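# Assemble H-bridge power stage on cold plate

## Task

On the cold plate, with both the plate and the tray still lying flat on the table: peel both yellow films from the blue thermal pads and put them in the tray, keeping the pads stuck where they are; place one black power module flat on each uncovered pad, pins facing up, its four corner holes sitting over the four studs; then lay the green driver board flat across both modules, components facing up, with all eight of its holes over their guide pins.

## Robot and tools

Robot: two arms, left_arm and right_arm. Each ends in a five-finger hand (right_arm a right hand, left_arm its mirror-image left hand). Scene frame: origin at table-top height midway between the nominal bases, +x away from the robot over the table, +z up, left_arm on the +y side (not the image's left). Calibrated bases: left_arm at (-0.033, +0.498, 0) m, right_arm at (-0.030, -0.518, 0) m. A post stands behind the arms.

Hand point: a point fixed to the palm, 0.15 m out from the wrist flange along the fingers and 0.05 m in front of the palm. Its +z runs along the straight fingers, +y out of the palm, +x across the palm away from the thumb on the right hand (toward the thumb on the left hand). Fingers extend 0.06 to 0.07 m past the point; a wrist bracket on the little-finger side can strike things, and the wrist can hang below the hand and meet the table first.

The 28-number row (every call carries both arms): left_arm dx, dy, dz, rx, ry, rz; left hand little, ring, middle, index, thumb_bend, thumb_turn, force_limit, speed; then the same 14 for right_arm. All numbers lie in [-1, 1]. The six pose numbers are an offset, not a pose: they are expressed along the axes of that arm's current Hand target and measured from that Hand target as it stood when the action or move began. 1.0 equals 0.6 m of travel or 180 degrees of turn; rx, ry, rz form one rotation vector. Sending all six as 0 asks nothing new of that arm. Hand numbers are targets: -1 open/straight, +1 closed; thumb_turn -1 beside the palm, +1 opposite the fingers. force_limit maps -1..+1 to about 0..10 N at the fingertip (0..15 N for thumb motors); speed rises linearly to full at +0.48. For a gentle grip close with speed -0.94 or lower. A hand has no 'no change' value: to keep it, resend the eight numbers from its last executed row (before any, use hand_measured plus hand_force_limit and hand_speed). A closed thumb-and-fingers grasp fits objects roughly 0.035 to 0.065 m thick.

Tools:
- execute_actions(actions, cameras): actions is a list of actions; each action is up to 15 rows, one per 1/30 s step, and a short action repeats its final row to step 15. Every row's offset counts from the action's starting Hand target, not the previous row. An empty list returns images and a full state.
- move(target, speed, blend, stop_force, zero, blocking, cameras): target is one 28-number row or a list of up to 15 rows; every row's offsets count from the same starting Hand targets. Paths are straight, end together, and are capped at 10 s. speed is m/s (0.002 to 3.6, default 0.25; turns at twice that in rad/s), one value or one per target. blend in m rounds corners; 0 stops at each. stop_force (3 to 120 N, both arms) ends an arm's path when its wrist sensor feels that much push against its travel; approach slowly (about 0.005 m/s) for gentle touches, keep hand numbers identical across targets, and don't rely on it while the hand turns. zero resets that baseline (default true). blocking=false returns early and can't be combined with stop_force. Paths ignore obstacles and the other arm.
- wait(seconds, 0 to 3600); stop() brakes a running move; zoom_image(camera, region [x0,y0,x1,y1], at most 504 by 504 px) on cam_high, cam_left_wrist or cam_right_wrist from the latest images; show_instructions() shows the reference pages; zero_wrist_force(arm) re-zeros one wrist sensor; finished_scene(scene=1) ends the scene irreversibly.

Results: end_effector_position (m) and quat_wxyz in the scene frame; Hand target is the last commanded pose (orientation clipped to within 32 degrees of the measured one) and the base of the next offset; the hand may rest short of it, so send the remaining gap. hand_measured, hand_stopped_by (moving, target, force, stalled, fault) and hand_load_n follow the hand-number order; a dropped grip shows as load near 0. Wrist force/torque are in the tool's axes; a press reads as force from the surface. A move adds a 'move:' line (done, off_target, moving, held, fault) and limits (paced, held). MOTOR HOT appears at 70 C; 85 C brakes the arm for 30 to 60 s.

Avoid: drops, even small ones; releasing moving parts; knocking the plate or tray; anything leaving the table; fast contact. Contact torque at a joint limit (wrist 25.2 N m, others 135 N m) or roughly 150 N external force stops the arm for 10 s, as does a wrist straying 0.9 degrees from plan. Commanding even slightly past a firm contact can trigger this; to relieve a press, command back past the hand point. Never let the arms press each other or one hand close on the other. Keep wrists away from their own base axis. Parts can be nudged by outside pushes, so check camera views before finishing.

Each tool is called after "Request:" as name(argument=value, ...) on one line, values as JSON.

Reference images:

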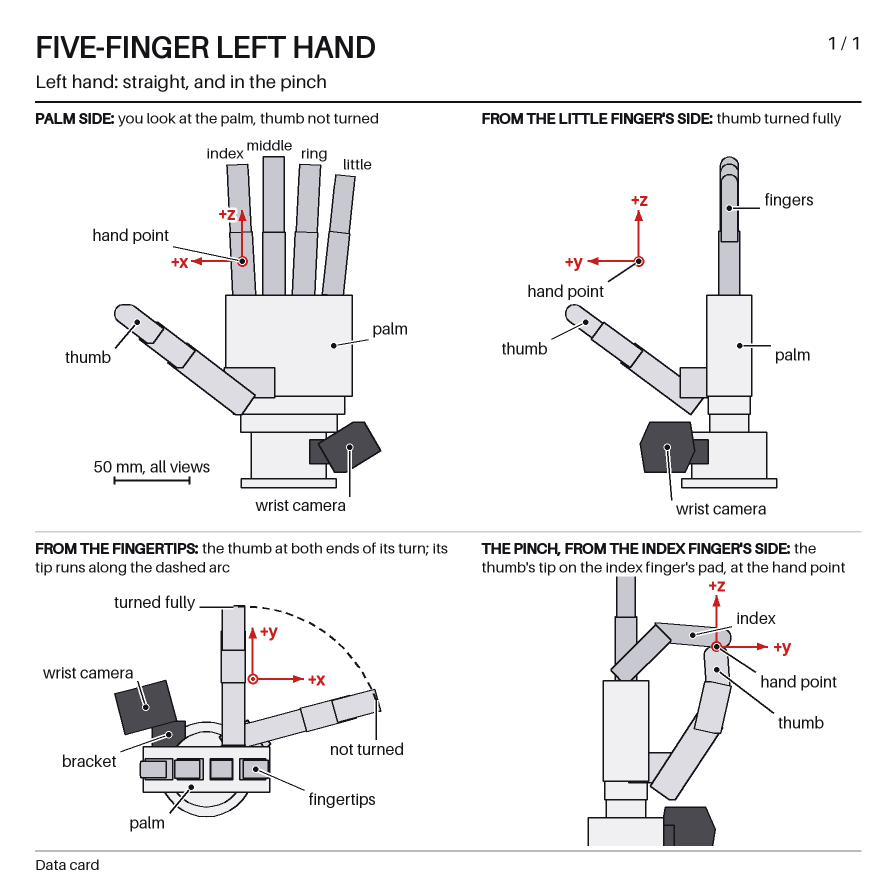

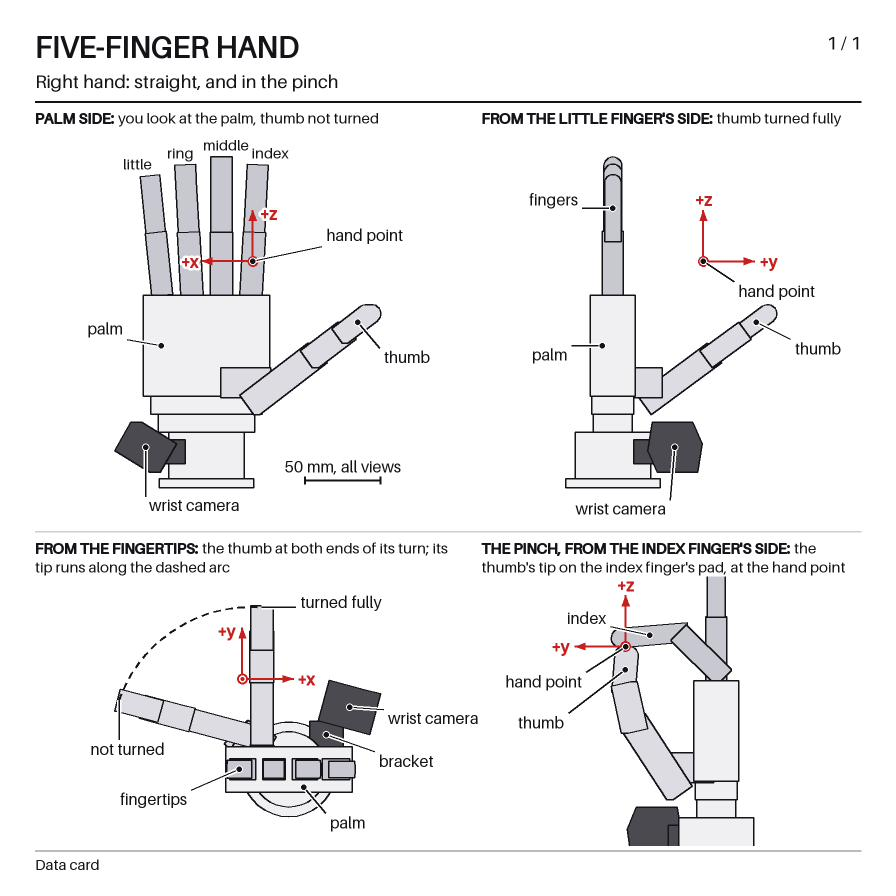

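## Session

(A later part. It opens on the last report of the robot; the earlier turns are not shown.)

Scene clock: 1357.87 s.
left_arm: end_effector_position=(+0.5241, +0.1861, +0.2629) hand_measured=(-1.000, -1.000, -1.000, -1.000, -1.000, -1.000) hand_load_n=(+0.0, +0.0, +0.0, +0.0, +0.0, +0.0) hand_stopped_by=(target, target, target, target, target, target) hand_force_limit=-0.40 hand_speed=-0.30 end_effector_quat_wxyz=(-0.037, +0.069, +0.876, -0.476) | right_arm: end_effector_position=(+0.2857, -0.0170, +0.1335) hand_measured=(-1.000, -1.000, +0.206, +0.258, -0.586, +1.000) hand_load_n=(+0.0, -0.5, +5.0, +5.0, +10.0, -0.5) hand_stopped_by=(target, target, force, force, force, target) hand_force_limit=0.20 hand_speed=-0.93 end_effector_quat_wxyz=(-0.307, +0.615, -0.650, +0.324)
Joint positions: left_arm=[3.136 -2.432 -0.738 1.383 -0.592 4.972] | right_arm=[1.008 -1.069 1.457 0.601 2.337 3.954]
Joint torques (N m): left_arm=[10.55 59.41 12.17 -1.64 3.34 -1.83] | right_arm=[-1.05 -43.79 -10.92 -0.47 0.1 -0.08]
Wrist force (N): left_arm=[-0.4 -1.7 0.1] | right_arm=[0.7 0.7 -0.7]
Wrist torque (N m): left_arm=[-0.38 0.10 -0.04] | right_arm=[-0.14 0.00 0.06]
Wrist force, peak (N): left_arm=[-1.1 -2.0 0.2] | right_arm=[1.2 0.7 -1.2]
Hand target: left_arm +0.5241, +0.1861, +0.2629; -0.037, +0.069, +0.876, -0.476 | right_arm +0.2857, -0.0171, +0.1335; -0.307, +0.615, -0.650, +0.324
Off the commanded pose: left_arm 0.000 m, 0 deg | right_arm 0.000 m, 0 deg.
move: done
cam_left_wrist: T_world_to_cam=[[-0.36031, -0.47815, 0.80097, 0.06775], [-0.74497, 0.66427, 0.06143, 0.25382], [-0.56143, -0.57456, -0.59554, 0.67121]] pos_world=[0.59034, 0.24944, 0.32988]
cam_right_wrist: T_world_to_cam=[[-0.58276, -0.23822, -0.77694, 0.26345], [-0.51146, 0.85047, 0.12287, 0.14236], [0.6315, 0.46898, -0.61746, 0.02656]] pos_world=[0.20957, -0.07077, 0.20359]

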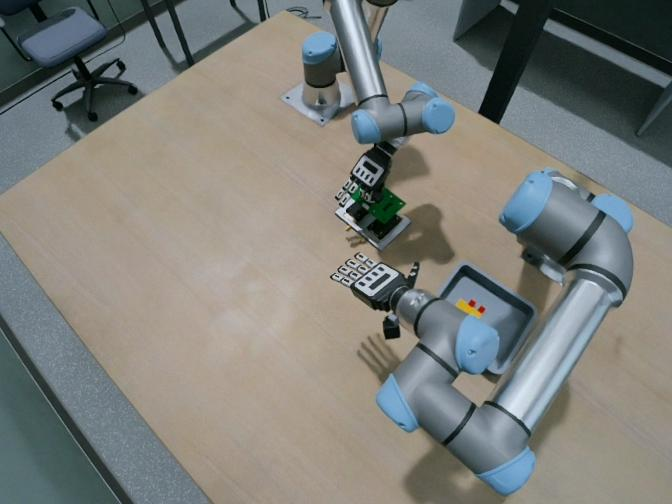

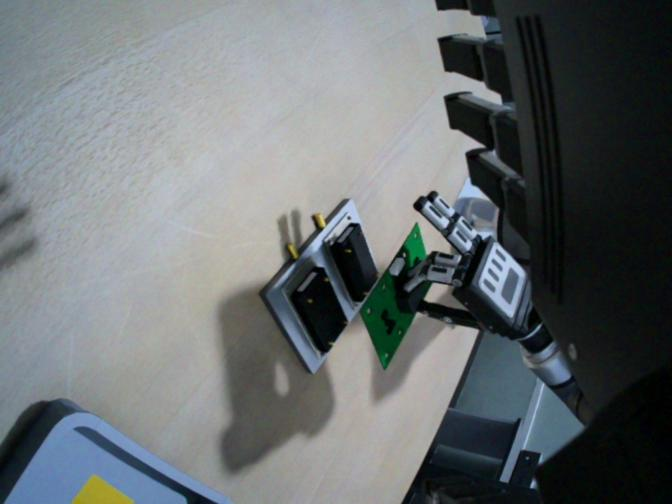

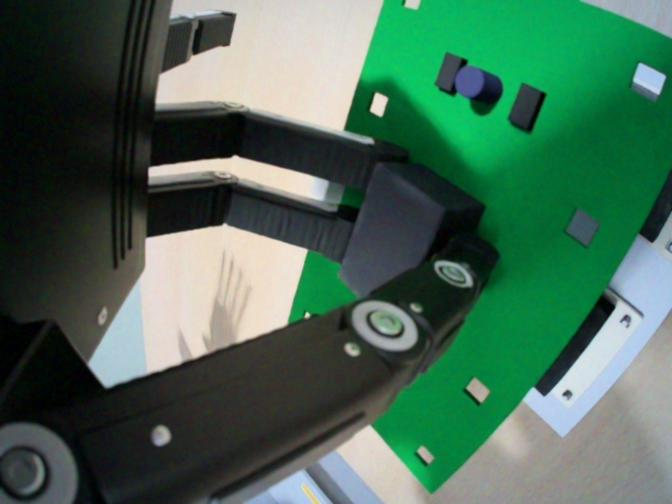

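Request:
move(target=[0.1533,0.0415,0.0678,0,0,0,-1,-1,-1,-1,-1,-1,-0.4,-0.3,0,0.0618,0.0467,0,0,0,-1,-1,0.5,0.5,-0.5,1,0.2,-0.93], speed=0.06, cameras=["all"])

Request:
zoom_image(camera="cam_left_wrist", region=[230, 130, 470, 370])

Request:
zoom_image(camera="cam_right_wrist", region=[400, 40, 672, 480])

Scene clock: 1375.67 s.
left_arm: end_effector_position=(+0.4300, +0.1801, +0.2200) hand_measured=(-1.000, -1.000, -1.000, -1.000, -1.000, -1.000) hand_load_n=(+0.0, +0.0, +0.0, +0.0, +0.0, +0.0) hand_stopped_by=(target, target, target, target, target, target) hand_force_limit=-0.40 hand_speed=-0.30 end_effector_quat_wxyz=(-0.037, +0.069, +0.876, -0.476) | right_arm: end_effector_position=(+0.2857, -0.0171, +0.0870) hand_measured=(-1.000, -1.000, +0.206, +0.258, -0.586, +1.000) hand_load_n=(+0.0, +0.0, +5.0, +5.0, +10.0, +0.0) hand_stopped_by=(target, target, force, force, force, target) hand_force_limit=0.20 hand_speed=-0.93 end_effector_quat_wxyz=(-0.307, +0.615, -0.650, +0.324)
Joint positions: left_arm=[3.123 -2.197 -1.254 1.684 -0.589 4.947] | right_arm=[1.007 -1.022 1.513 0.498 2.337 3.954]
Joint torques (N m): left_arm=[7.11 34.03 14.94 -3.41 3.57 0.16] | right_arm=[-6.89 -45.18 -25.52 3.86 -0.63 -1.58]
Wrist force (N): left_arm=[-0.4 -2.2 -0.1] | right_arm=[0.9 0.8 -0.8]
Wrist torque (N m): left_arm=[-0.39 0.07 -0.02] | right_arm=[-0.13 -0.03 0.08]
Wrist force, peak (N): left_arm=[-0.6 -2.3 -0.1] | right_arm=[1.3 0.7 -1.0]
Hand target: left_arm +0.4301, +0.1801, +0.2199; -0.037, +0.069, +0.876, -0.476 | right_arm +0.2857, -0.0170, +0.0871; -0.307, +0.615, -0.650, +0.324
Off the commanded pose: left_arm 0.000 m, 0 deg | right_arm 0.000 m, 0 deg.
move: done
cam_left_wrist: T_world_to_cam=[[-0.36037, -0.47809, 0.80098, 0.06544], [-0.74494, 0.66431, 0.06136, 0.19034], [-0.56143, -0.57456, -0.59554, 0.58932]] pos_world=[0.49624, 0.24344, 0.28688]
cam_right_wrist: T_world_to_cam=[[-0.58286, -0.23812, -0.7769, 0.22738], [-0.51128, 0.85059, 0.12287, 0.14818], [0.63156, 0.46883, -0.61752, -0.00219]] pos_world=[0.20967, -0.07087, 0.15709]

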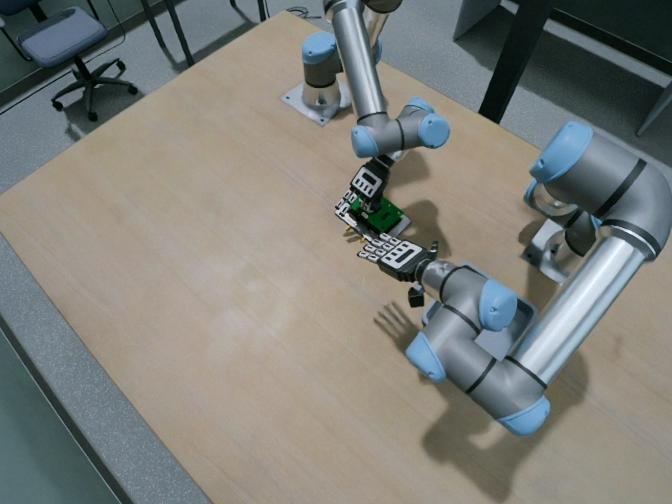

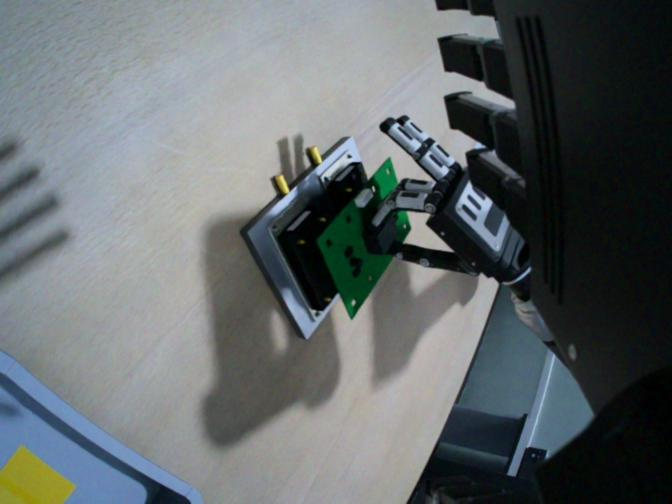

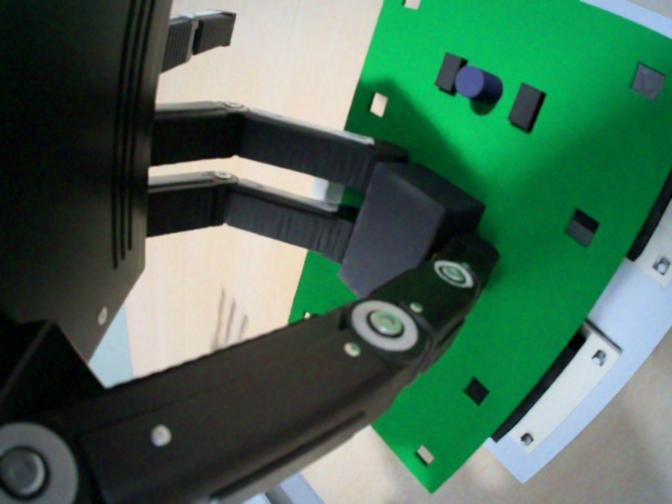

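Scaled by 2.100 from the camera's image (finer frame: 960x720).

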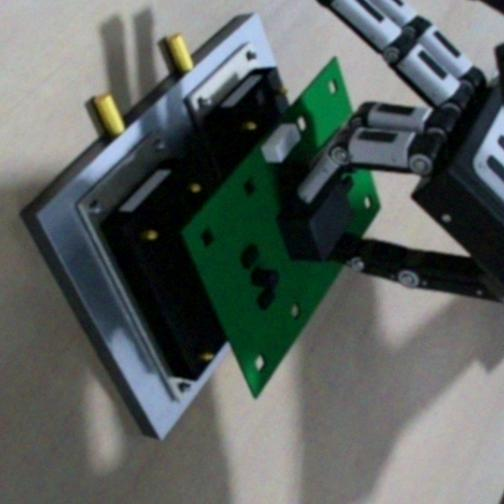

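Scaled by 1.145 from the camera's image (finer frame: 960x720).

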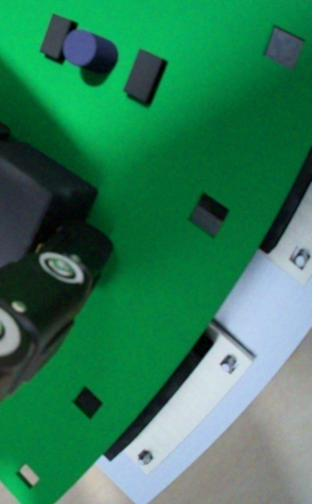

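Request:
zoom_image(camera="cam_left_wrist", region=[280, 200, 345, 265])

Request:
zoom_image(camera="cam_left_wrist", region=[300, 270, 365, 335])

Request:
zoom_image(camera="cam_left_wrist", region=[335, 155, 400, 220])

Scaled by 7.754 from the camera's image (finer frame: 960x720).

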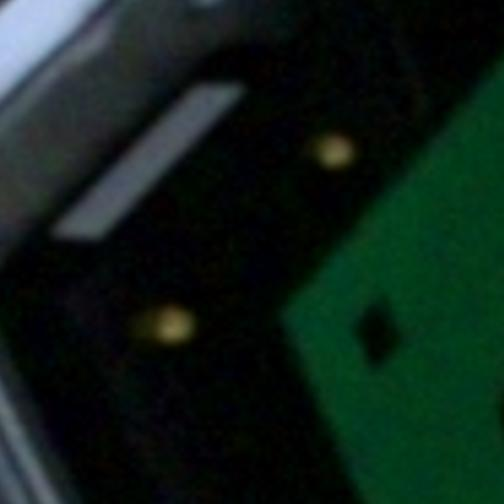

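Scaled by 7.754 from the camera's image (finer frame: 960x720).

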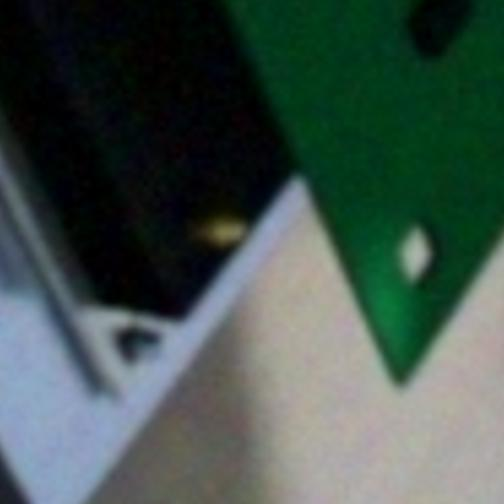

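Scaled by 7.754 from the camera's image (finer frame: 960x720).

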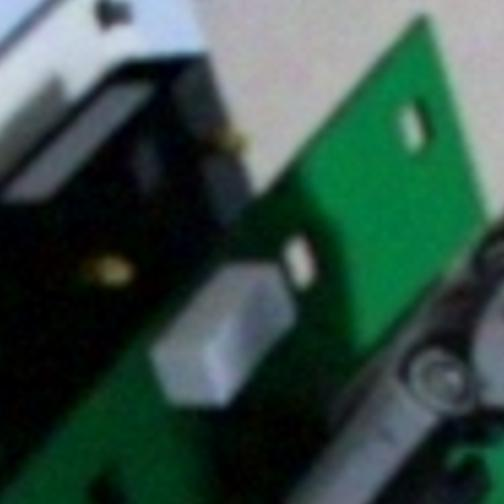

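Request:
move(target=[0,0,0,0,0,0,-1,-1,-1,-1,-1,-1,-0.4,-0.3,0,0.0253,0.0191,0,0,0,-1,-1,0.5,0.5,-0.5,1,0.2,-0.93], speed=0.04, stop_force=4, cameras=["cam_right_wrist","cam_left_wrist"])

Request:
zoom_image(camera="cam_left_wrist", region=[290, 160, 410, 310])

Request:
zoom_image(camera="cam_right_wrist", region=[540, 40, 672, 260])

Request:
zoom_image(camera="cam_right_wrist", region=[390, 350, 510, 480])

Scene clock: 1400.73 s.
left_arm: end_effector_position=(+0.4301, +0.1801, +0.2199) hand_measured=(-1.000, -1.000, -1.000, -1.000, -1.000, -1.000) hand_load_n=(+0.0, -0.5, +0.0, +0.0, +0.0, +0.0) hand_stopped_by=(target, target, target, target, target, target) hand_force_limit=-0.40 hand_speed=-0.30 end_effector_quat_wxyz=(-0.037, +0.069, +0.876, -0.476) | right_arm: end_effector_position=(+0.2858, -0.0170, +0.0680) hand_measured=(-1.000, -1.000, +0.206, +0.258, -0.586, +1.000) hand_load_n=(+0.0, +0.0, +5.0, +5.0, +10.0, +0.0) hand_stopped_by=(target, target, force, force, force, target) hand_force_limit=0.20 hand_speed=-0.93 end_effector_quat_wxyz=(-0.307, +0.615, -0.650, +0.324)
Joint positions: left_arm=[3.123 -2.197 -1.254 1.684 -0.589 4.948] | right_arm=[1.007 -1.001 1.532 0.457 2.337 3.954]
Joint torques (N m): left_arm=[11.08 32.94 14.76 -2.85 -0.38 2.54] | right_arm=[-8.16 -45.76 -26.24 3.92 -0.61 -1.15]
Wrist force (N): left_arm=[-0.5 -1.9 0.1] | right_arm=[0.7 0.7 -0.9]
Wrist torque (N m): left_arm=[-0.36 0.09 -0.03] | right_arm=[-0.16 0.01 0.07]
Wrist force, peak (N): left_arm=[-0.7 -2.4 0.1] | right_arm=[1.0 1.0 -1.1]
Hand target: left_arm +0.4301, +0.1801, +0.2199; -0.037, +0.069, +0.876, -0.476 | right_arm +0.2858, -0.0170, +0.0680; -0.307, +0.615, -0.650, +0.324
Off the commanded pose: left_arm 0.000 m, 0 deg | right_arm 0.000 m, 0 deg.
move: done
cam_left_wrist: T_world_to_cam=[[-0.36031, -0.47815, 0.80097, 0.0655], [-0.74497, 0.66427, 0.06143, 0.19035], [-0.56143, -0.57456, -0.59554, 0.58944]] pos_world=[0.49634, 0.24354, 0.28688]
cam_right_wrist: T_world_to_cam=[[-0.5828, -0.23807, -0.77696, 0.21264], [-0.51134, 0.85054, 0.12293, 0.15043], [0.63157, 0.46893, -0.61743, -0.01397]] pos_world=[0.20967, -0.07077, 0.13809]
Images, in order (width x height): cam_left_wrist 672x504, cam_right_wrist 672x504.

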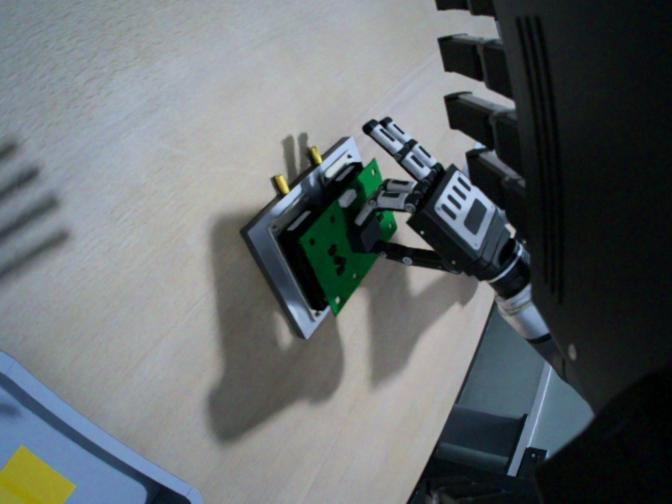

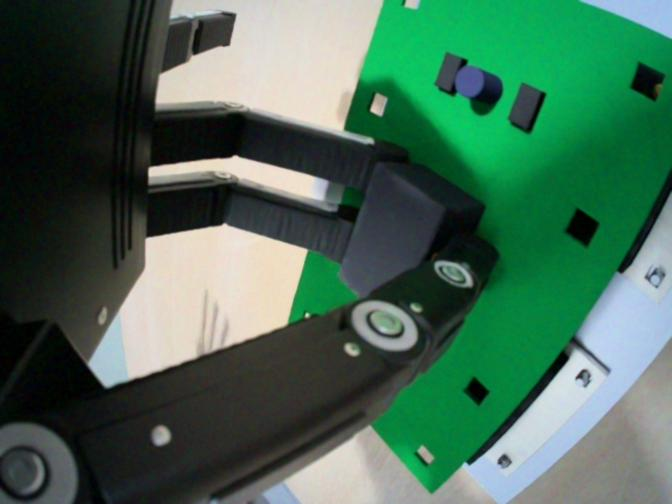

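Scaled by 3.360 from the camera's image (finer frame: 960x720).

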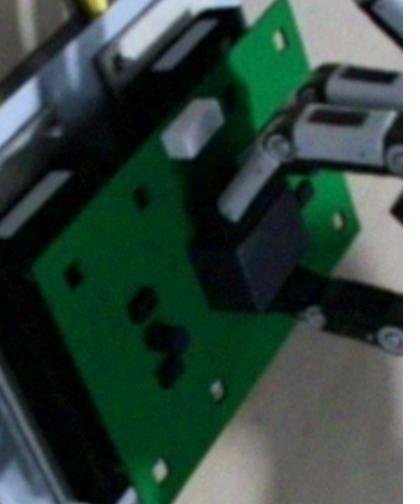

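Scaled by 2.291 from the camera's image (finer frame: 960x720).

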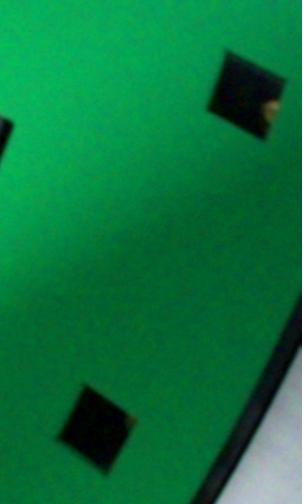

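Scaled by 3.877 from the camera's image (finer frame: 960x720).

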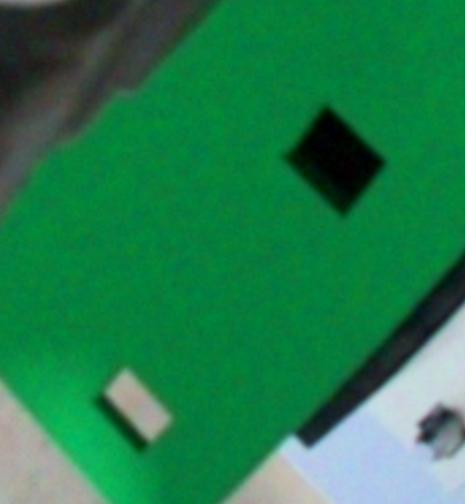

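Request:
move(target=[0,0,0,0,0,0,-1,-1,-1,-1,-1,-1,-0.4,-0.3,0.0028,0.0083,0.0028,0,0,0,-1,-1,0.5,0.5,-0.5,1,0.2,-0.93], speed=0.02, stop_force=4, cameras=["cam_right_wrist","cam_left_wrist"])

Request:
zoom_image(camera="cam_right_wrist", region=[622, 55, 672, 105])

Request:
zoom_image(camera="cam_right_wrist", region=[557, 203, 607, 253])

Request:
zoom_image(camera="cam_right_wrist", region=[451, 366, 501, 416])

Request:
zoom_image(camera="cam_right_wrist", region=[400, 430, 450, 480])

Scene clock: 1424.50 s.
left_arm: end_effector_position=(+0.4301, +0.1801, +0.2199) hand_measured=(-1.000, -1.000, -1.000, -1.000, -1.000, -1.000) hand_load_n=(+0.0, +0.0, +0.0, +0.0, +0.0, +0.0) hand_stopped_by=(target, target, target, target, target, target) hand_force_limit=-0.40 hand_speed=-0.30 end_effector_quat_wxyz=(-0.037, +0.069, +0.876, -0.476) | right_arm: end_effector_position=(+0.2840, -0.0186, +0.0630) hand_measured=(-1.000, -1.000, +0.206, +0.258, -0.586, +1.000) hand_load_n=(+0.0, +0.0, +5.0, +5.0, +10.0, +0.0) hand_stopped_by=(target, target, force, force, force, target) hand_force_limit=0.20 hand_speed=-0.93 end_effector_quat_wxyz=(-0.307, +0.615, -0.650, +0.324)
Joint positions: left_arm=[3.123 -2.197 -1.254 1.684 -0.589 4.948] | right_arm=[1.009 -0.999 1.544 0.444 2.338 3.955]
Joint torques (N m): left_arm=[5.48 33.52 20.67 -3.62 -0.31 2.26] | right_arm=[3.52 -43.89 -25.12 3.91 1.67 -0.63]
Wrist force (N): left_arm=[-0.3 -1.6 0.3] | right_arm=[0.6 0.8 -0.8]
Wrist torque (N m): left_arm=[-0.33 0.06 -0.02] | right_arm=[-0.15 0.02 -0.05]
Wrist force, peak (N): left_arm=[-1.0 -2.3 0.1] | right_arm=[0.7 1.0 -1.1]
Hand target: left_arm +0.4301, +0.1801, +0.2199; -0.037, +0.069, +0.876, -0.476 | right_arm +0.2840, -0.0186, +0.0631; -0.307, +0.615, -0.650, +0.324
Off the commanded pose: left_arm 0.000 m, 0 deg | right_arm 0.000 m, 0 deg.
move: done
cam_left_wrist: T_world_to_cam=[[-0.36031, -0.47815, 0.80097, 0.0655], [-0.74497, 0.66427, 0.06143, 0.19035], [-0.56143, -0.57456, -0.59554, 0.58944]] pos_world=[0.49634, 0.24354, 0.28688]
cam_right_wrist: T_world_to_cam=[[-0.5828, -0.23807, -0.77696, 0.20738], [-0.51134, 0.85054, 0.12293, 0.15154], [0.63157, 0.46893, -0.61743, -0.01524]] pos_world=[0.20797, -0.07237, 0.13309]
Images, in order (width x height): cam_left_wrist 672x504, cam_right_wrist 672x504.

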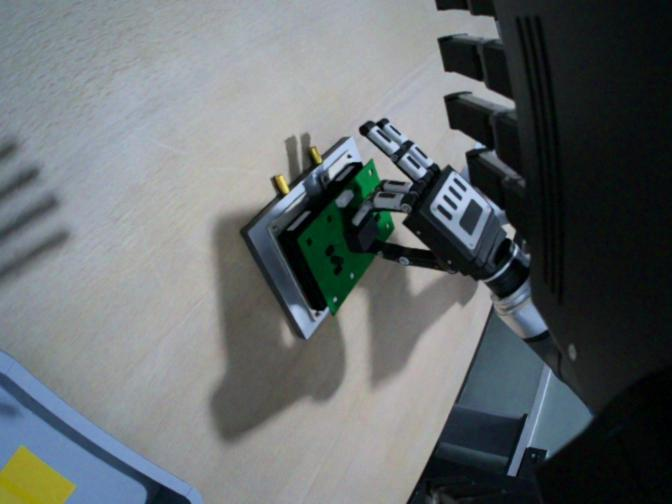

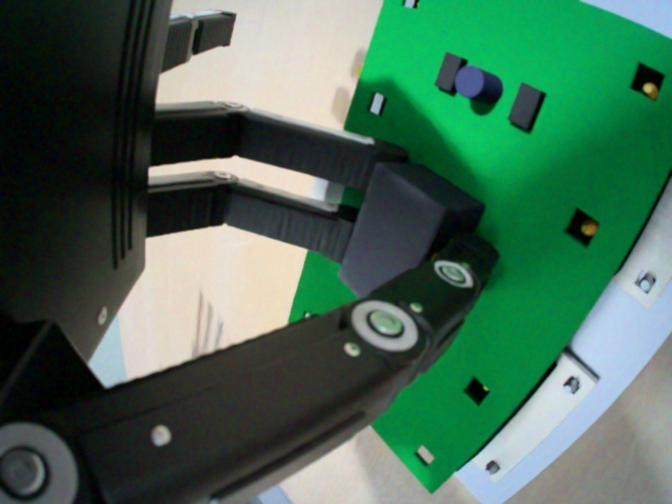

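Scaled by 10.080 from the camera's image (finer frame: 960x720).

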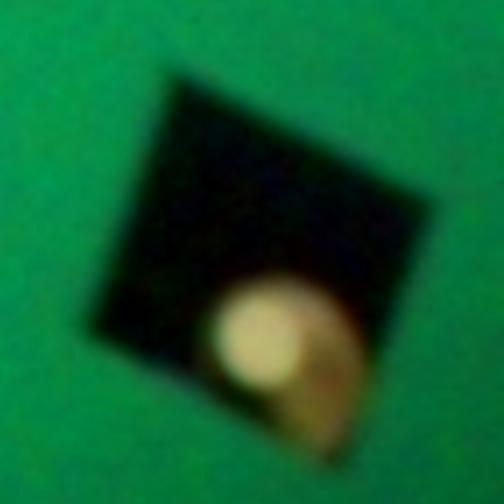

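Scaled by 10.080 from the camera's image (finer frame: 960x720).

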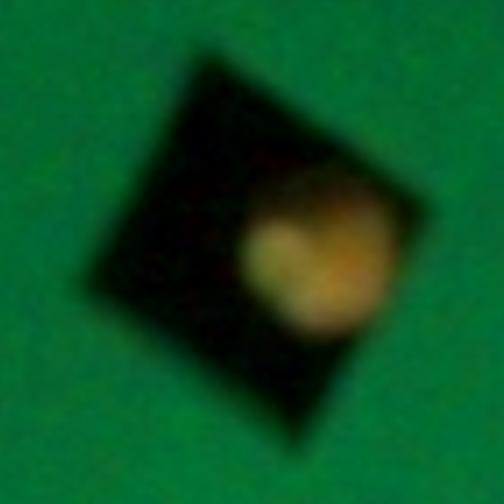

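Scaled by 10.080 from the camera's image (finer frame: 960x720).

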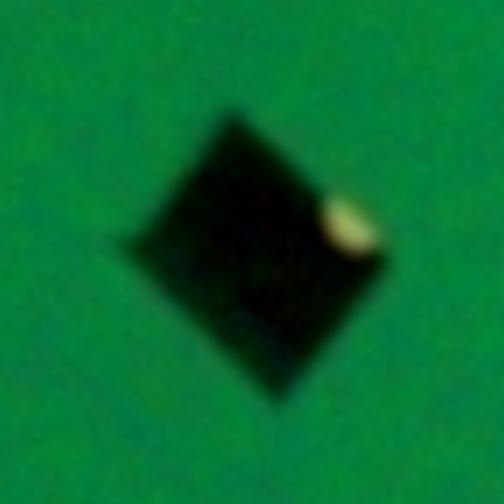

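Scaled by 10.080 from the camera's image (finer frame: 960x720).

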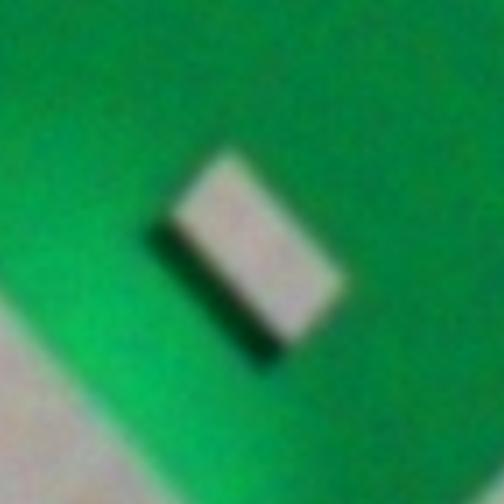

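Request:
move(target=[[0,0,0,0,0,0,-1,-1,-1,-1,-1,-1,-0.4,-0.3,-0.001,0,0,0,-0.0013,-0.001,-1,-1,0.5,0.5,-0.5,1,0.2,-0.93],[0,0,0,0,0,0,-1,-1,-1,-1,-1,-1,-0.4,-0.3,-0.001,0.014,0.0105,0,-0.0013,-0.001,-1,-1,0.5,0.5,-0.5,1,0.2,-0.93]], speed=[0.01,0.006], stop_force=4, cameras=["cam_right_wrist","cam_left_wrist"])

Request:
zoom_image(camera="cam_right_wrist", region=[557, 55, 672, 253])

Request:
zoom_image(camera="cam_right_wrist", region=[400, 366, 501, 480])

Request:
zoom_image(camera="cam_left_wrist", region=[290, 150, 410, 310])

Scene clock: 1443.27 s.
left_arm: end_effector_position=(+0.4301, +0.1801, +0.2199) hand_measured=(-1.000, -1.000, -1.000, -1.000, -1.000, -1.000) hand_load_n=(+0.0, +0.0, +0.0, +0.0, +0.0, +0.0) hand_stopped_by=(target, target, target, target, target, target) hand_force_limit=-0.40 hand_speed=-0.30 end_effector_quat_wxyz=(-0.037, +0.069, +0.876, -0.476) | right_arm: end_effector_position=(+0.2840, -0.0180, +0.0525) hand_measured=(-1.000, -1.000, +0.206, +0.258, -0.586, +1.000) hand_load_n=(+0.0, +0.0, +5.0, +5.0, +10.0, +0.5) hand_stopped_by=(target, target, force, force, force, target) hand_force_limit=0.20 hand_speed=-0.93 end_effector_quat_wxyz=(-0.308, +0.616, -0.649, +0.323)
Joint positions: left_arm=[3.123 -2.197 -1.254 1.684 -0.589 4.948] | right_arm=[1.008 -0.987 1.555 0.417 2.335 3.949]
Joint torques (N m): left_arm=[1.9 33.63 20.07 -3.8 -0.08 1.97] | right_arm=[8.06 -46.05 -18.23 3.62 2.58 1.55]
Wrist force (N): left_arm=[-0.7 -2.0 0.0] | right_arm=[0.6 0.3 -0.9]
Wrist torque (N m): left_arm=[-0.37 0.12 -0.04] | right_arm=[-0.16 0.03 0.02]
Wrist force, peak (N): left_arm=[-0.6 -2.3 0.0] | right_arm=[0.9 0.7 -1.2]
Hand target: left_arm +0.4301, +0.1801, +0.2199; -0.037, +0.069, +0.876, -0.476 | right_arm +0.2840, -0.0180, +0.0526; -0.308, +0.616, -0.649, +0.323
Off the commanded pose: left_arm 0.000 m, 0 deg | right_arm 0.000 m, 0 deg.
move: done
cam_left_wrist: T_world_to_cam=[[-0.36031, -0.47815, 0.80097, 0.0655], [-0.74497, 0.66427, 0.06143, 0.19035], [-0.56143, -0.57456, -0.59554, 0.58944]] pos_world=[0.49634, 0.24354, 0.28688]
cam_right_wrist: T_world_to_cam=[[-0.5816, -0.24114, -0.77692, 0.19897], [-0.51563, 0.84796, 0.12281, 0.15354], [0.62918, 0.47203, -0.61751, -0.02127]] pos_world=[0.20828, -0.07217, 0.12259]
Images, in order (width x height): cam_left_wrist 672x504, cam_right_wrist 672x504.

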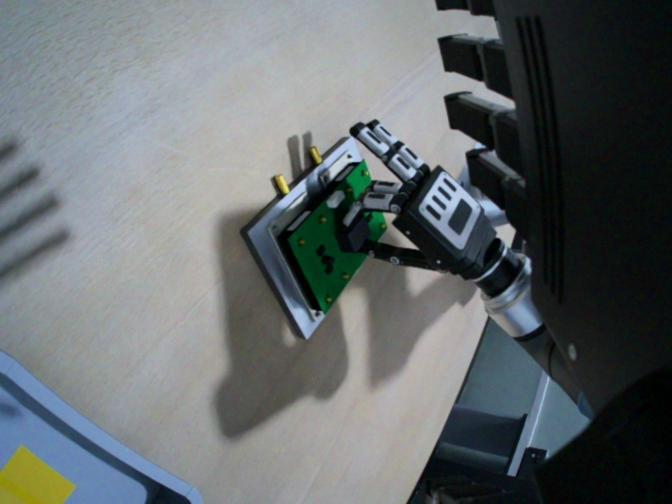

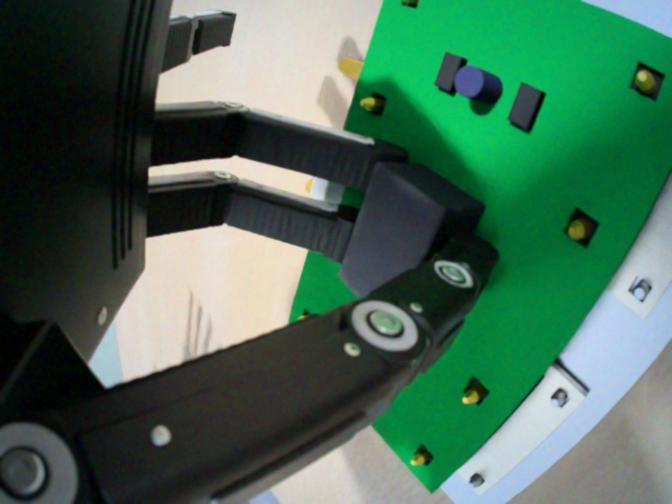

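Scaled by 2.545 from the camera's image (finer frame: 960x720).

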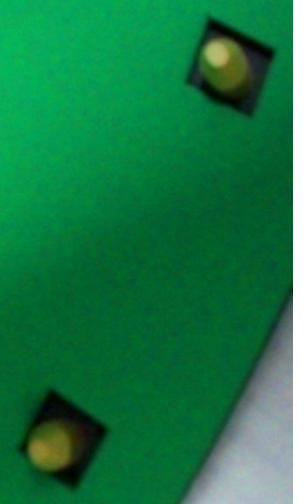

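Scaled by 4.421 from the camera's image (finer frame: 960x720).

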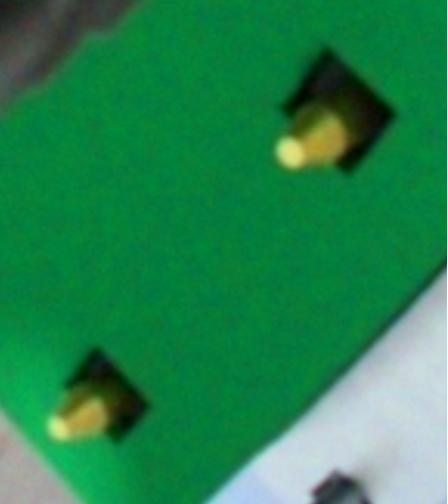

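Scaled by 3.150 from the camera's image (finer frame: 960x720).

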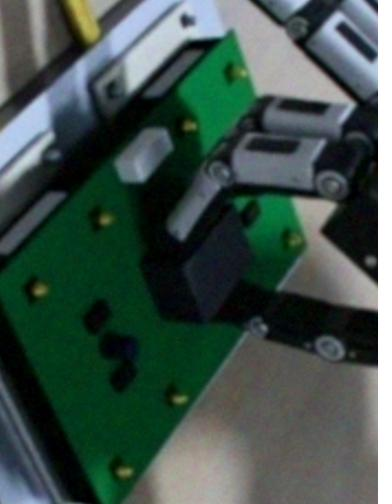

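Request:
move(target=[0,0,0,0,0,0,-1,-1,-1,-1,-1,-1,-0.4,-0.3,0,0.00333,0.00251,0,0,0,-1,-1,0.5,0.5,-0.5,1,0.2,-0.93], speed=0.005, stop_force=4, cameras=["cam_left_wrist","cam_right_wrist"])

Scene clock: 1459.73 s.
left_arm: end_effector_position=(+0.4301, +0.1801, +0.2199) hand_measured=(-1.000, -1.000, -1.000, -1.000, -1.000, -1.000) hand_load_n=(+0.0, +0.0, -0.5, +0.0, -0.5, +0.0) hand_stopped_by=(target, target, target, target, target, target) hand_force_limit=-0.40 hand_speed=-0.30 end_effector_quat_wxyz=(-0.037, +0.069, +0.876, -0.476) | right_arm: end_effector_position=(+0.2841, -0.0180, +0.0520) hand_measured=(-1.000, -1.000, +0.206, +0.258, -0.586, +1.000) hand_load_n=(+0.0, +0.0, +5.0, +5.0, +10.0, +0.0) hand_stopped_by=(target, target, force, force, force, target) hand_force_limit=0.20 hand_speed=-0.93 end_effector_quat_wxyz=(-0.308, +0.616, -0.649, +0.323)
Joint positions: left_arm=[3.123 -2.197 -1.254 1.684 -0.589 4.948] | right_arm=[1.008 -0.986 1.555 0.416 2.335 3.949]
Joint torques (N m): left_arm=[-1.6 34.45 20.76 -3.5 0.01 1.8] | right_arm=[8.44 -44.33 -23.46 3.99 -0.19 -1.07]
Wrist force (N): left_arm=[-0.8 -1.7 0.0] | right_arm=[-0.1 -1.2 -3.0]
Wrist torque (N m): left_arm=[-0.33 0.13 -0.06] | right_arm=[-0.16 0.08 0.03]
Wrist force, peak (N): left_arm=[-0.4 -2.5 0.1] | right_arm=[0.2 -7.6 -6.3]
Hand target: left_arm +0.4301, +0.1801, +0.2199; -0.037, +0.069, +0.876, -0.476 | right_arm +0.2841, -0.0179, +0.0520; -0.308, +0.616, -0.649, +0.323 (not the last commanded pose)
Off the commanded pose: left_arm 0.000 m, 0 deg | right_arm 0.002 m, 0 deg.
move: contact (right_arm)
cam_left_wrist: T_world_to_cam=[[-0.36031, -0.47815, 0.80097, 0.0655], [-0.74497, 0.66427, 0.06143, 0.19035], [-0.56143, -0.57456, -0.59554, 0.58944]] pos_world=[0.49634, 0.24354, 0.28688]
cam_right_wrist: T_world_to_cam=[[-0.58147, -0.24095, -0.77707, 0.19854], [-0.51568, 0.84791, 0.12296, 0.15352], [0.62926, 0.47222, -0.61729, -0.02172]] pos_world=[0.20828, -0.07207, 0.12199]

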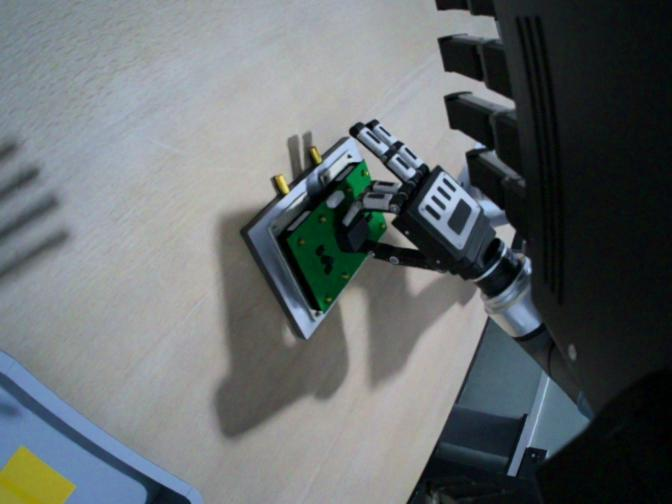

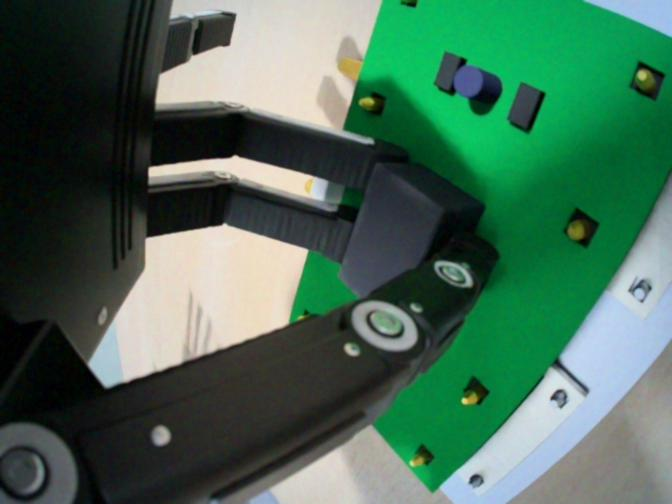

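Request:
zoom_image(camera="cam_right_wrist", region=[400, 40, 672, 500])

Request:
zoom_image(camera="cam_left_wrist", region=[240, 120, 420, 340])

Request:
zoom_image(camera="cam_right_wrist", region=[280, 0, 500, 180])

Scaled by 1.096 from the camera's image (finer frame: 960x720).

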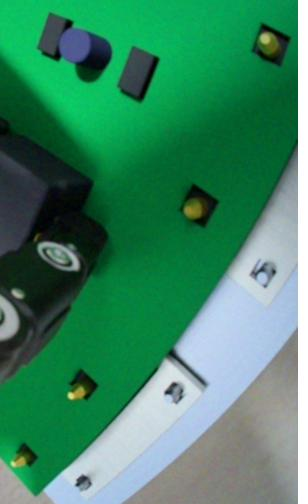

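Scaled by 2.291 from the camera's image (finer frame: 960x720).

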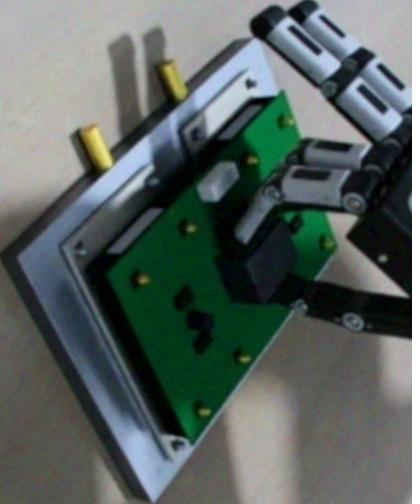

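Scaled by 2.291 from the camera's image (finer frame: 960x720).

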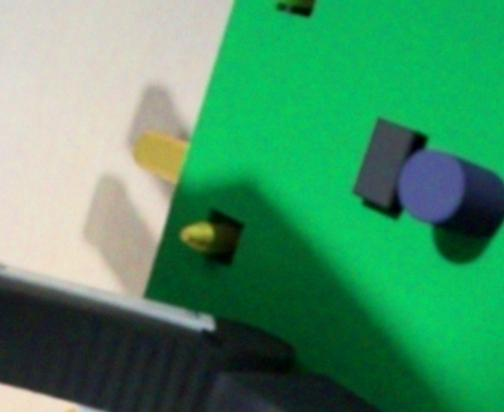

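Request:
move(target=[0,0,0,0,0,0,-1,-1,-1,-1,-1,-1,-0.4,-0.3,0,0.00166,0.00125,0,0,0,-1,-1,0.5,0.5,-0.5,1,0.2,-0.93], speed=0.003, stop_force=8, cameras=["cam_left_wrist","cam_right_wrist"])

Request:
zoom_image(camera="cam_left_wrist", region=[270, 150, 400, 320])

Scene clock: 1476.60 s.
left_arm: end_effector_position=(+0.4301, +0.1801, +0.2199) hand_measured=(-1.000, -1.000, -1.000, -1.000, -1.000, -1.000) hand_load_n=(+0.0, +0.0, +0.0, -0.5, +0.0, -0.5) hand_stopped_by=(target, target, target, target, target, target) hand_force_limit=-0.40 hand_speed=-0.30 end_effector_quat_wxyz=(-0.037, +0.069, +0.876, -0.476) | right_arm: end_effector_position=(+0.2841, -0.0179, +0.0507) hand_measured=(-1.000, -1.000, +0.206, +0.258, -0.586, +1.000) hand_load_n=(+0.0, +0.0, +4.5, +4.5, +10.0, +0.0) hand_stopped_by=(target, target, force, force, force, target) hand_force_limit=0.20 hand_speed=-0.93 end_effector_quat_wxyz=(-0.308, +0.616, -0.649, +0.323)
Joint positions: left_arm=[3.123 -2.197 -1.254 1.684 -0.589 4.948] | right_arm=[1.008 -0.985 1.556 0.413 2.335 3.949]
Joint torques (N m): left_arm=[-5.78 33.29 19.53 -3.26 -0.04 1.69] | right_arm=[7.05 -40.6 -14.65 3.45 0 -0.99]
Wrist force (N): left_arm=[-0.6 -1.7 -0.1] | right_arm=[-0.6 -8.6 -6.9]
Wrist torque (N m): left_arm=[-0.30 0.09 -0.05] | right_arm=[-0.53 0.22 -0.10]
Wrist force, peak (N): left_arm=[-0.3 -2.5 -0.2] | right_arm=[0.2 -9.5 -7.1]
Hand target: left_arm +0.4301, +0.1801, +0.2199; -0.037, +0.069, +0.876, -0.476 | right_arm +0.2841, -0.0179, +0.0508; -0.308, +0.616, -0.649, +0.323
Off the commanded pose: left_arm 0.000 m, 0 deg | right_arm 0.000 m, 0 deg.
move: contact (right_arm)
cam_left_wrist: T_world_to_cam=[[-0.36031, -0.47815, 0.80097, 0.0655], [-0.74497, 0.66427, 0.06143, 0.19035], [-0.56143, -0.57456, -0.59554, 0.58944]] pos_world=[0.49634, 0.24354, 0.28688]
cam_right_wrist: T_world_to_cam=[[-0.58147, -0.24095, -0.77707, 0.19761], [-0.51568, 0.84791, 0.12296, 0.15366], [0.62926, 0.47222, -0.61729, -0.02246]] pos_world=[0.20828, -0.07207, 0.12079]

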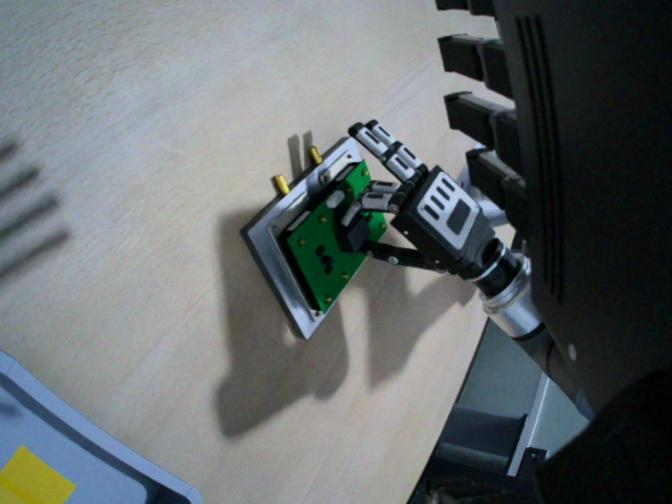

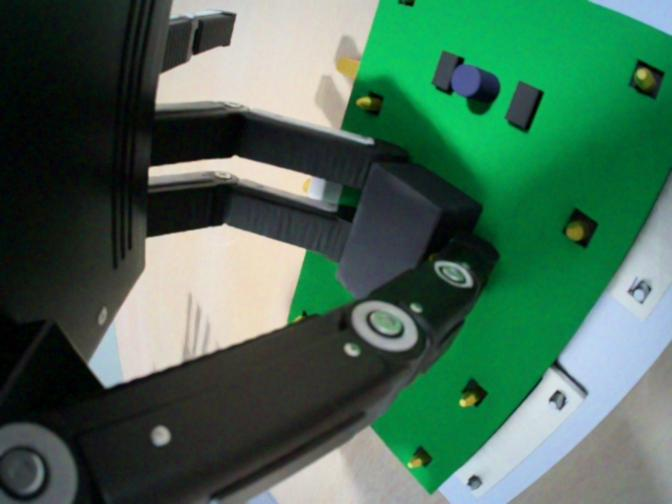

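Scaled by 2.965 from the camera's image (finer frame: 960x720).

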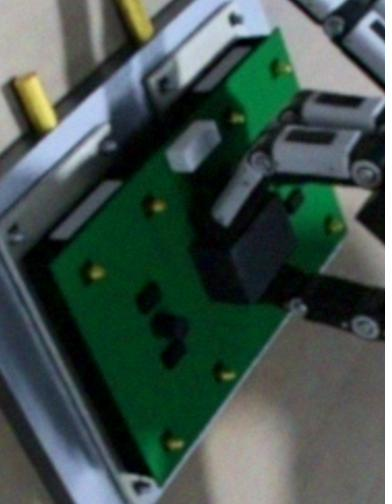

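Request:
move(target=[0,0,0,0,0,0,-1,-1,-1,-1,-1,-1,-0.4,-0.3,0,-0.00053,-0.0004,0,0,0,-1,-1,0.5,0.5,-0.5,1,0.2,-0.93], speed=0.005)

Scene clock: 1482.40 s.
left_arm: end_effector_position=(+0.4301, +0.1801, +0.2199) hand_measured=(-1.000, -1.000, -1.000, -1.000, -1.000, -1.000) hand_load_n=(+0.0, +0.0, +0.0, +0.0, +0.0, +0.0) hand_stopped_by=(target, target, target, target, target, target) hand_force_limit=-0.40 hand_speed=-0.30 end_effector_quat_wxyz=(-0.037, +0.069, +0.876, -0.476) | right_arm: end_effector_position=(+0.2841, -0.0180, +0.0512) hand_measured=(-1.000, -1.000, +0.206, +0.258, -0.586, +1.000) hand_load_n=(+0.0, -0.5, +5.0, +5.0, +10.0, +0.0) hand_stopped_by=(target, target, force, force, force, target) hand_force_limit=0.20 hand_speed=-0.93 end_effector_quat_wxyz=(-0.308, +0.616, -0.649, +0.323)
Joint positions: left_arm=[3.123 -2.197 -1.254 1.684 -0.589 4.948] | right_arm=[1.008 -0.985 1.556 0.414 2.335 3.949]
Joint torques (N m): left_arm=[-7.08 34.6 19.46 -3.19 0.13 1.62] | right_arm=[8.22 -45.35 -25.15 1.71 -0.14 -1.25]
Wrist force (N): left_arm=[-0.3 -2.2 0.0] | right_arm=[0.8 1.3 -0.6]
Wrist torque (N m): left_arm=[-0.40 0.06 -0.02] | right_arm=[-0.02 0.00 0.06]
Wrist force, peak (N): left_arm=[-0.6 -2.4 0.0] | right_arm=[-0.5 -8.5 -6.9]
Hand target: left_arm +0.4301, +0.1801, +0.2199; -0.037, +0.069, +0.876, -0.476 | right_arm +0.2841, -0.0179, +0.0512; -0.308, +0.616, -0.649, +0.323
Off the commanded pose: left_arm 0.000 m, 0 deg | right_arm 0.000 m, 0 deg.
move: done

Request:
move(target=[0,0,0,0,0,0,-1,-1,-1,-1,-1,-1,-0.4,-0.3,0,0,0,0,0,0,-1,-1,0.16,0.21,-0.64,1,0.2,-0.93], cameras=["cam_left_wrist","cam_right_wrist"])

Scene clock: 1488.60 s.
left_arm: end_effector_position=(+0.4301, +0.1801, +0.2199) hand_measured=(-1.000, -1.000, -1.000, -1.000, -1.000, -1.000) hand_load_n=(+0.0, -0.5, +0.0, -0.5, +0.5, -0.5) hand_stopped_by=(target, target, target, target, target, target) hand_force_limit=-0.40 hand_speed=-0.30 end_effector_quat_wxyz=(-0.037, +0.069, +0.876, -0.476) | right_arm: end_effector_position=(+0.2841, -0.0179, +0.0512) hand_measured=(-1.000, -1.000, +0.160, +0.210, -0.640, +1.000) hand_load_n=(+0.0, +0.0, +0.0, +0.0, +0.5, +0.0) hand_stopped_by=(target, target, target, target, target, target) hand_force_limit=0.20 hand_speed=-0.93 end_effector_quat_wxyz=(-0.308, +0.616, -0.649, +0.323)
Joint positions: left_arm=[3.123 -2.197 -1.254 1.684 -0.589 4.948] | right_arm=[1.008 -0.985 1.556 0.414 2.335 3.949]
Joint torques (N m): left_arm=[-7.35 34.53 19.22 -3.39 0.05 1.75] | right_arm=[6.91 -45.03 -24.05 -0.49 0.26 -0.44]
Wrist force (N): left_arm=[-0.5 -1.7 -0.1] | right_arm=[0.8 0.2 -1.6]
Wrist torque (N m): left_arm=[-0.32 0.09 -0.04] | right_arm=[-0.17 0.02 0.03]
Wrist force, peak (N): left_arm=[-0.7 -2.3 0.1] | right_arm=[0.8 3.7 -3.4]
Hand target: left_arm +0.4301, +0.1801, +0.2199; -0.037, +0.069, +0.876, -0.476 | right_arm +0.2841, -0.0179, +0.0512; -0.308, +0.616, -0.649, +0.323
Off the commanded pose: left_arm 0.000 m, 0 deg | right_arm 0.000 m, 0 deg.
move: done
cam_left_wrist: T_world_to_cam=[[-0.36031, -0.47815, 0.80097, 0.0655], [-0.74497, 0.66427, 0.06143, 0.19035], [-0.56143, -0.57456, -0.59554, 0.58944]] pos_world=[0.49634, 0.24354, 0.28688]
cam_right_wrist: T_world_to_cam=[[-0.58147, -0.24095, -0.77707, 0.19792], [-0.51568, 0.84791, 0.12296, 0.15361], [0.62926, 0.47222, -0.61729, -0.02221]] pos_world=[0.20828, -0.07207, 0.12119]

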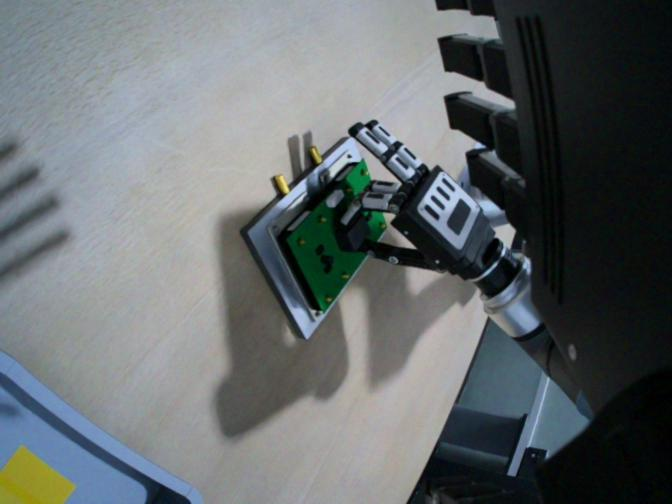

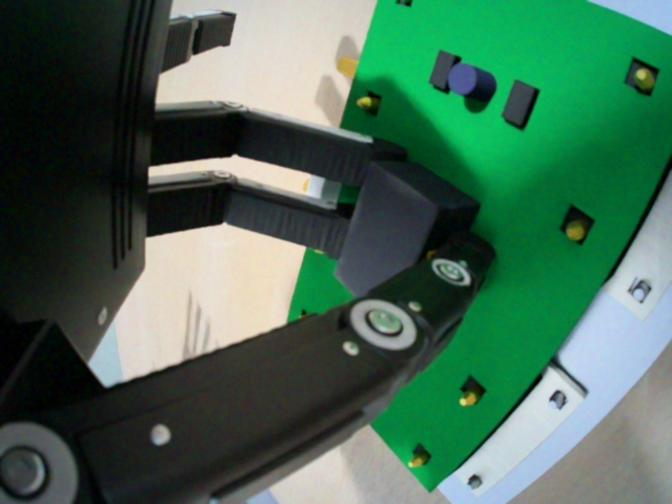

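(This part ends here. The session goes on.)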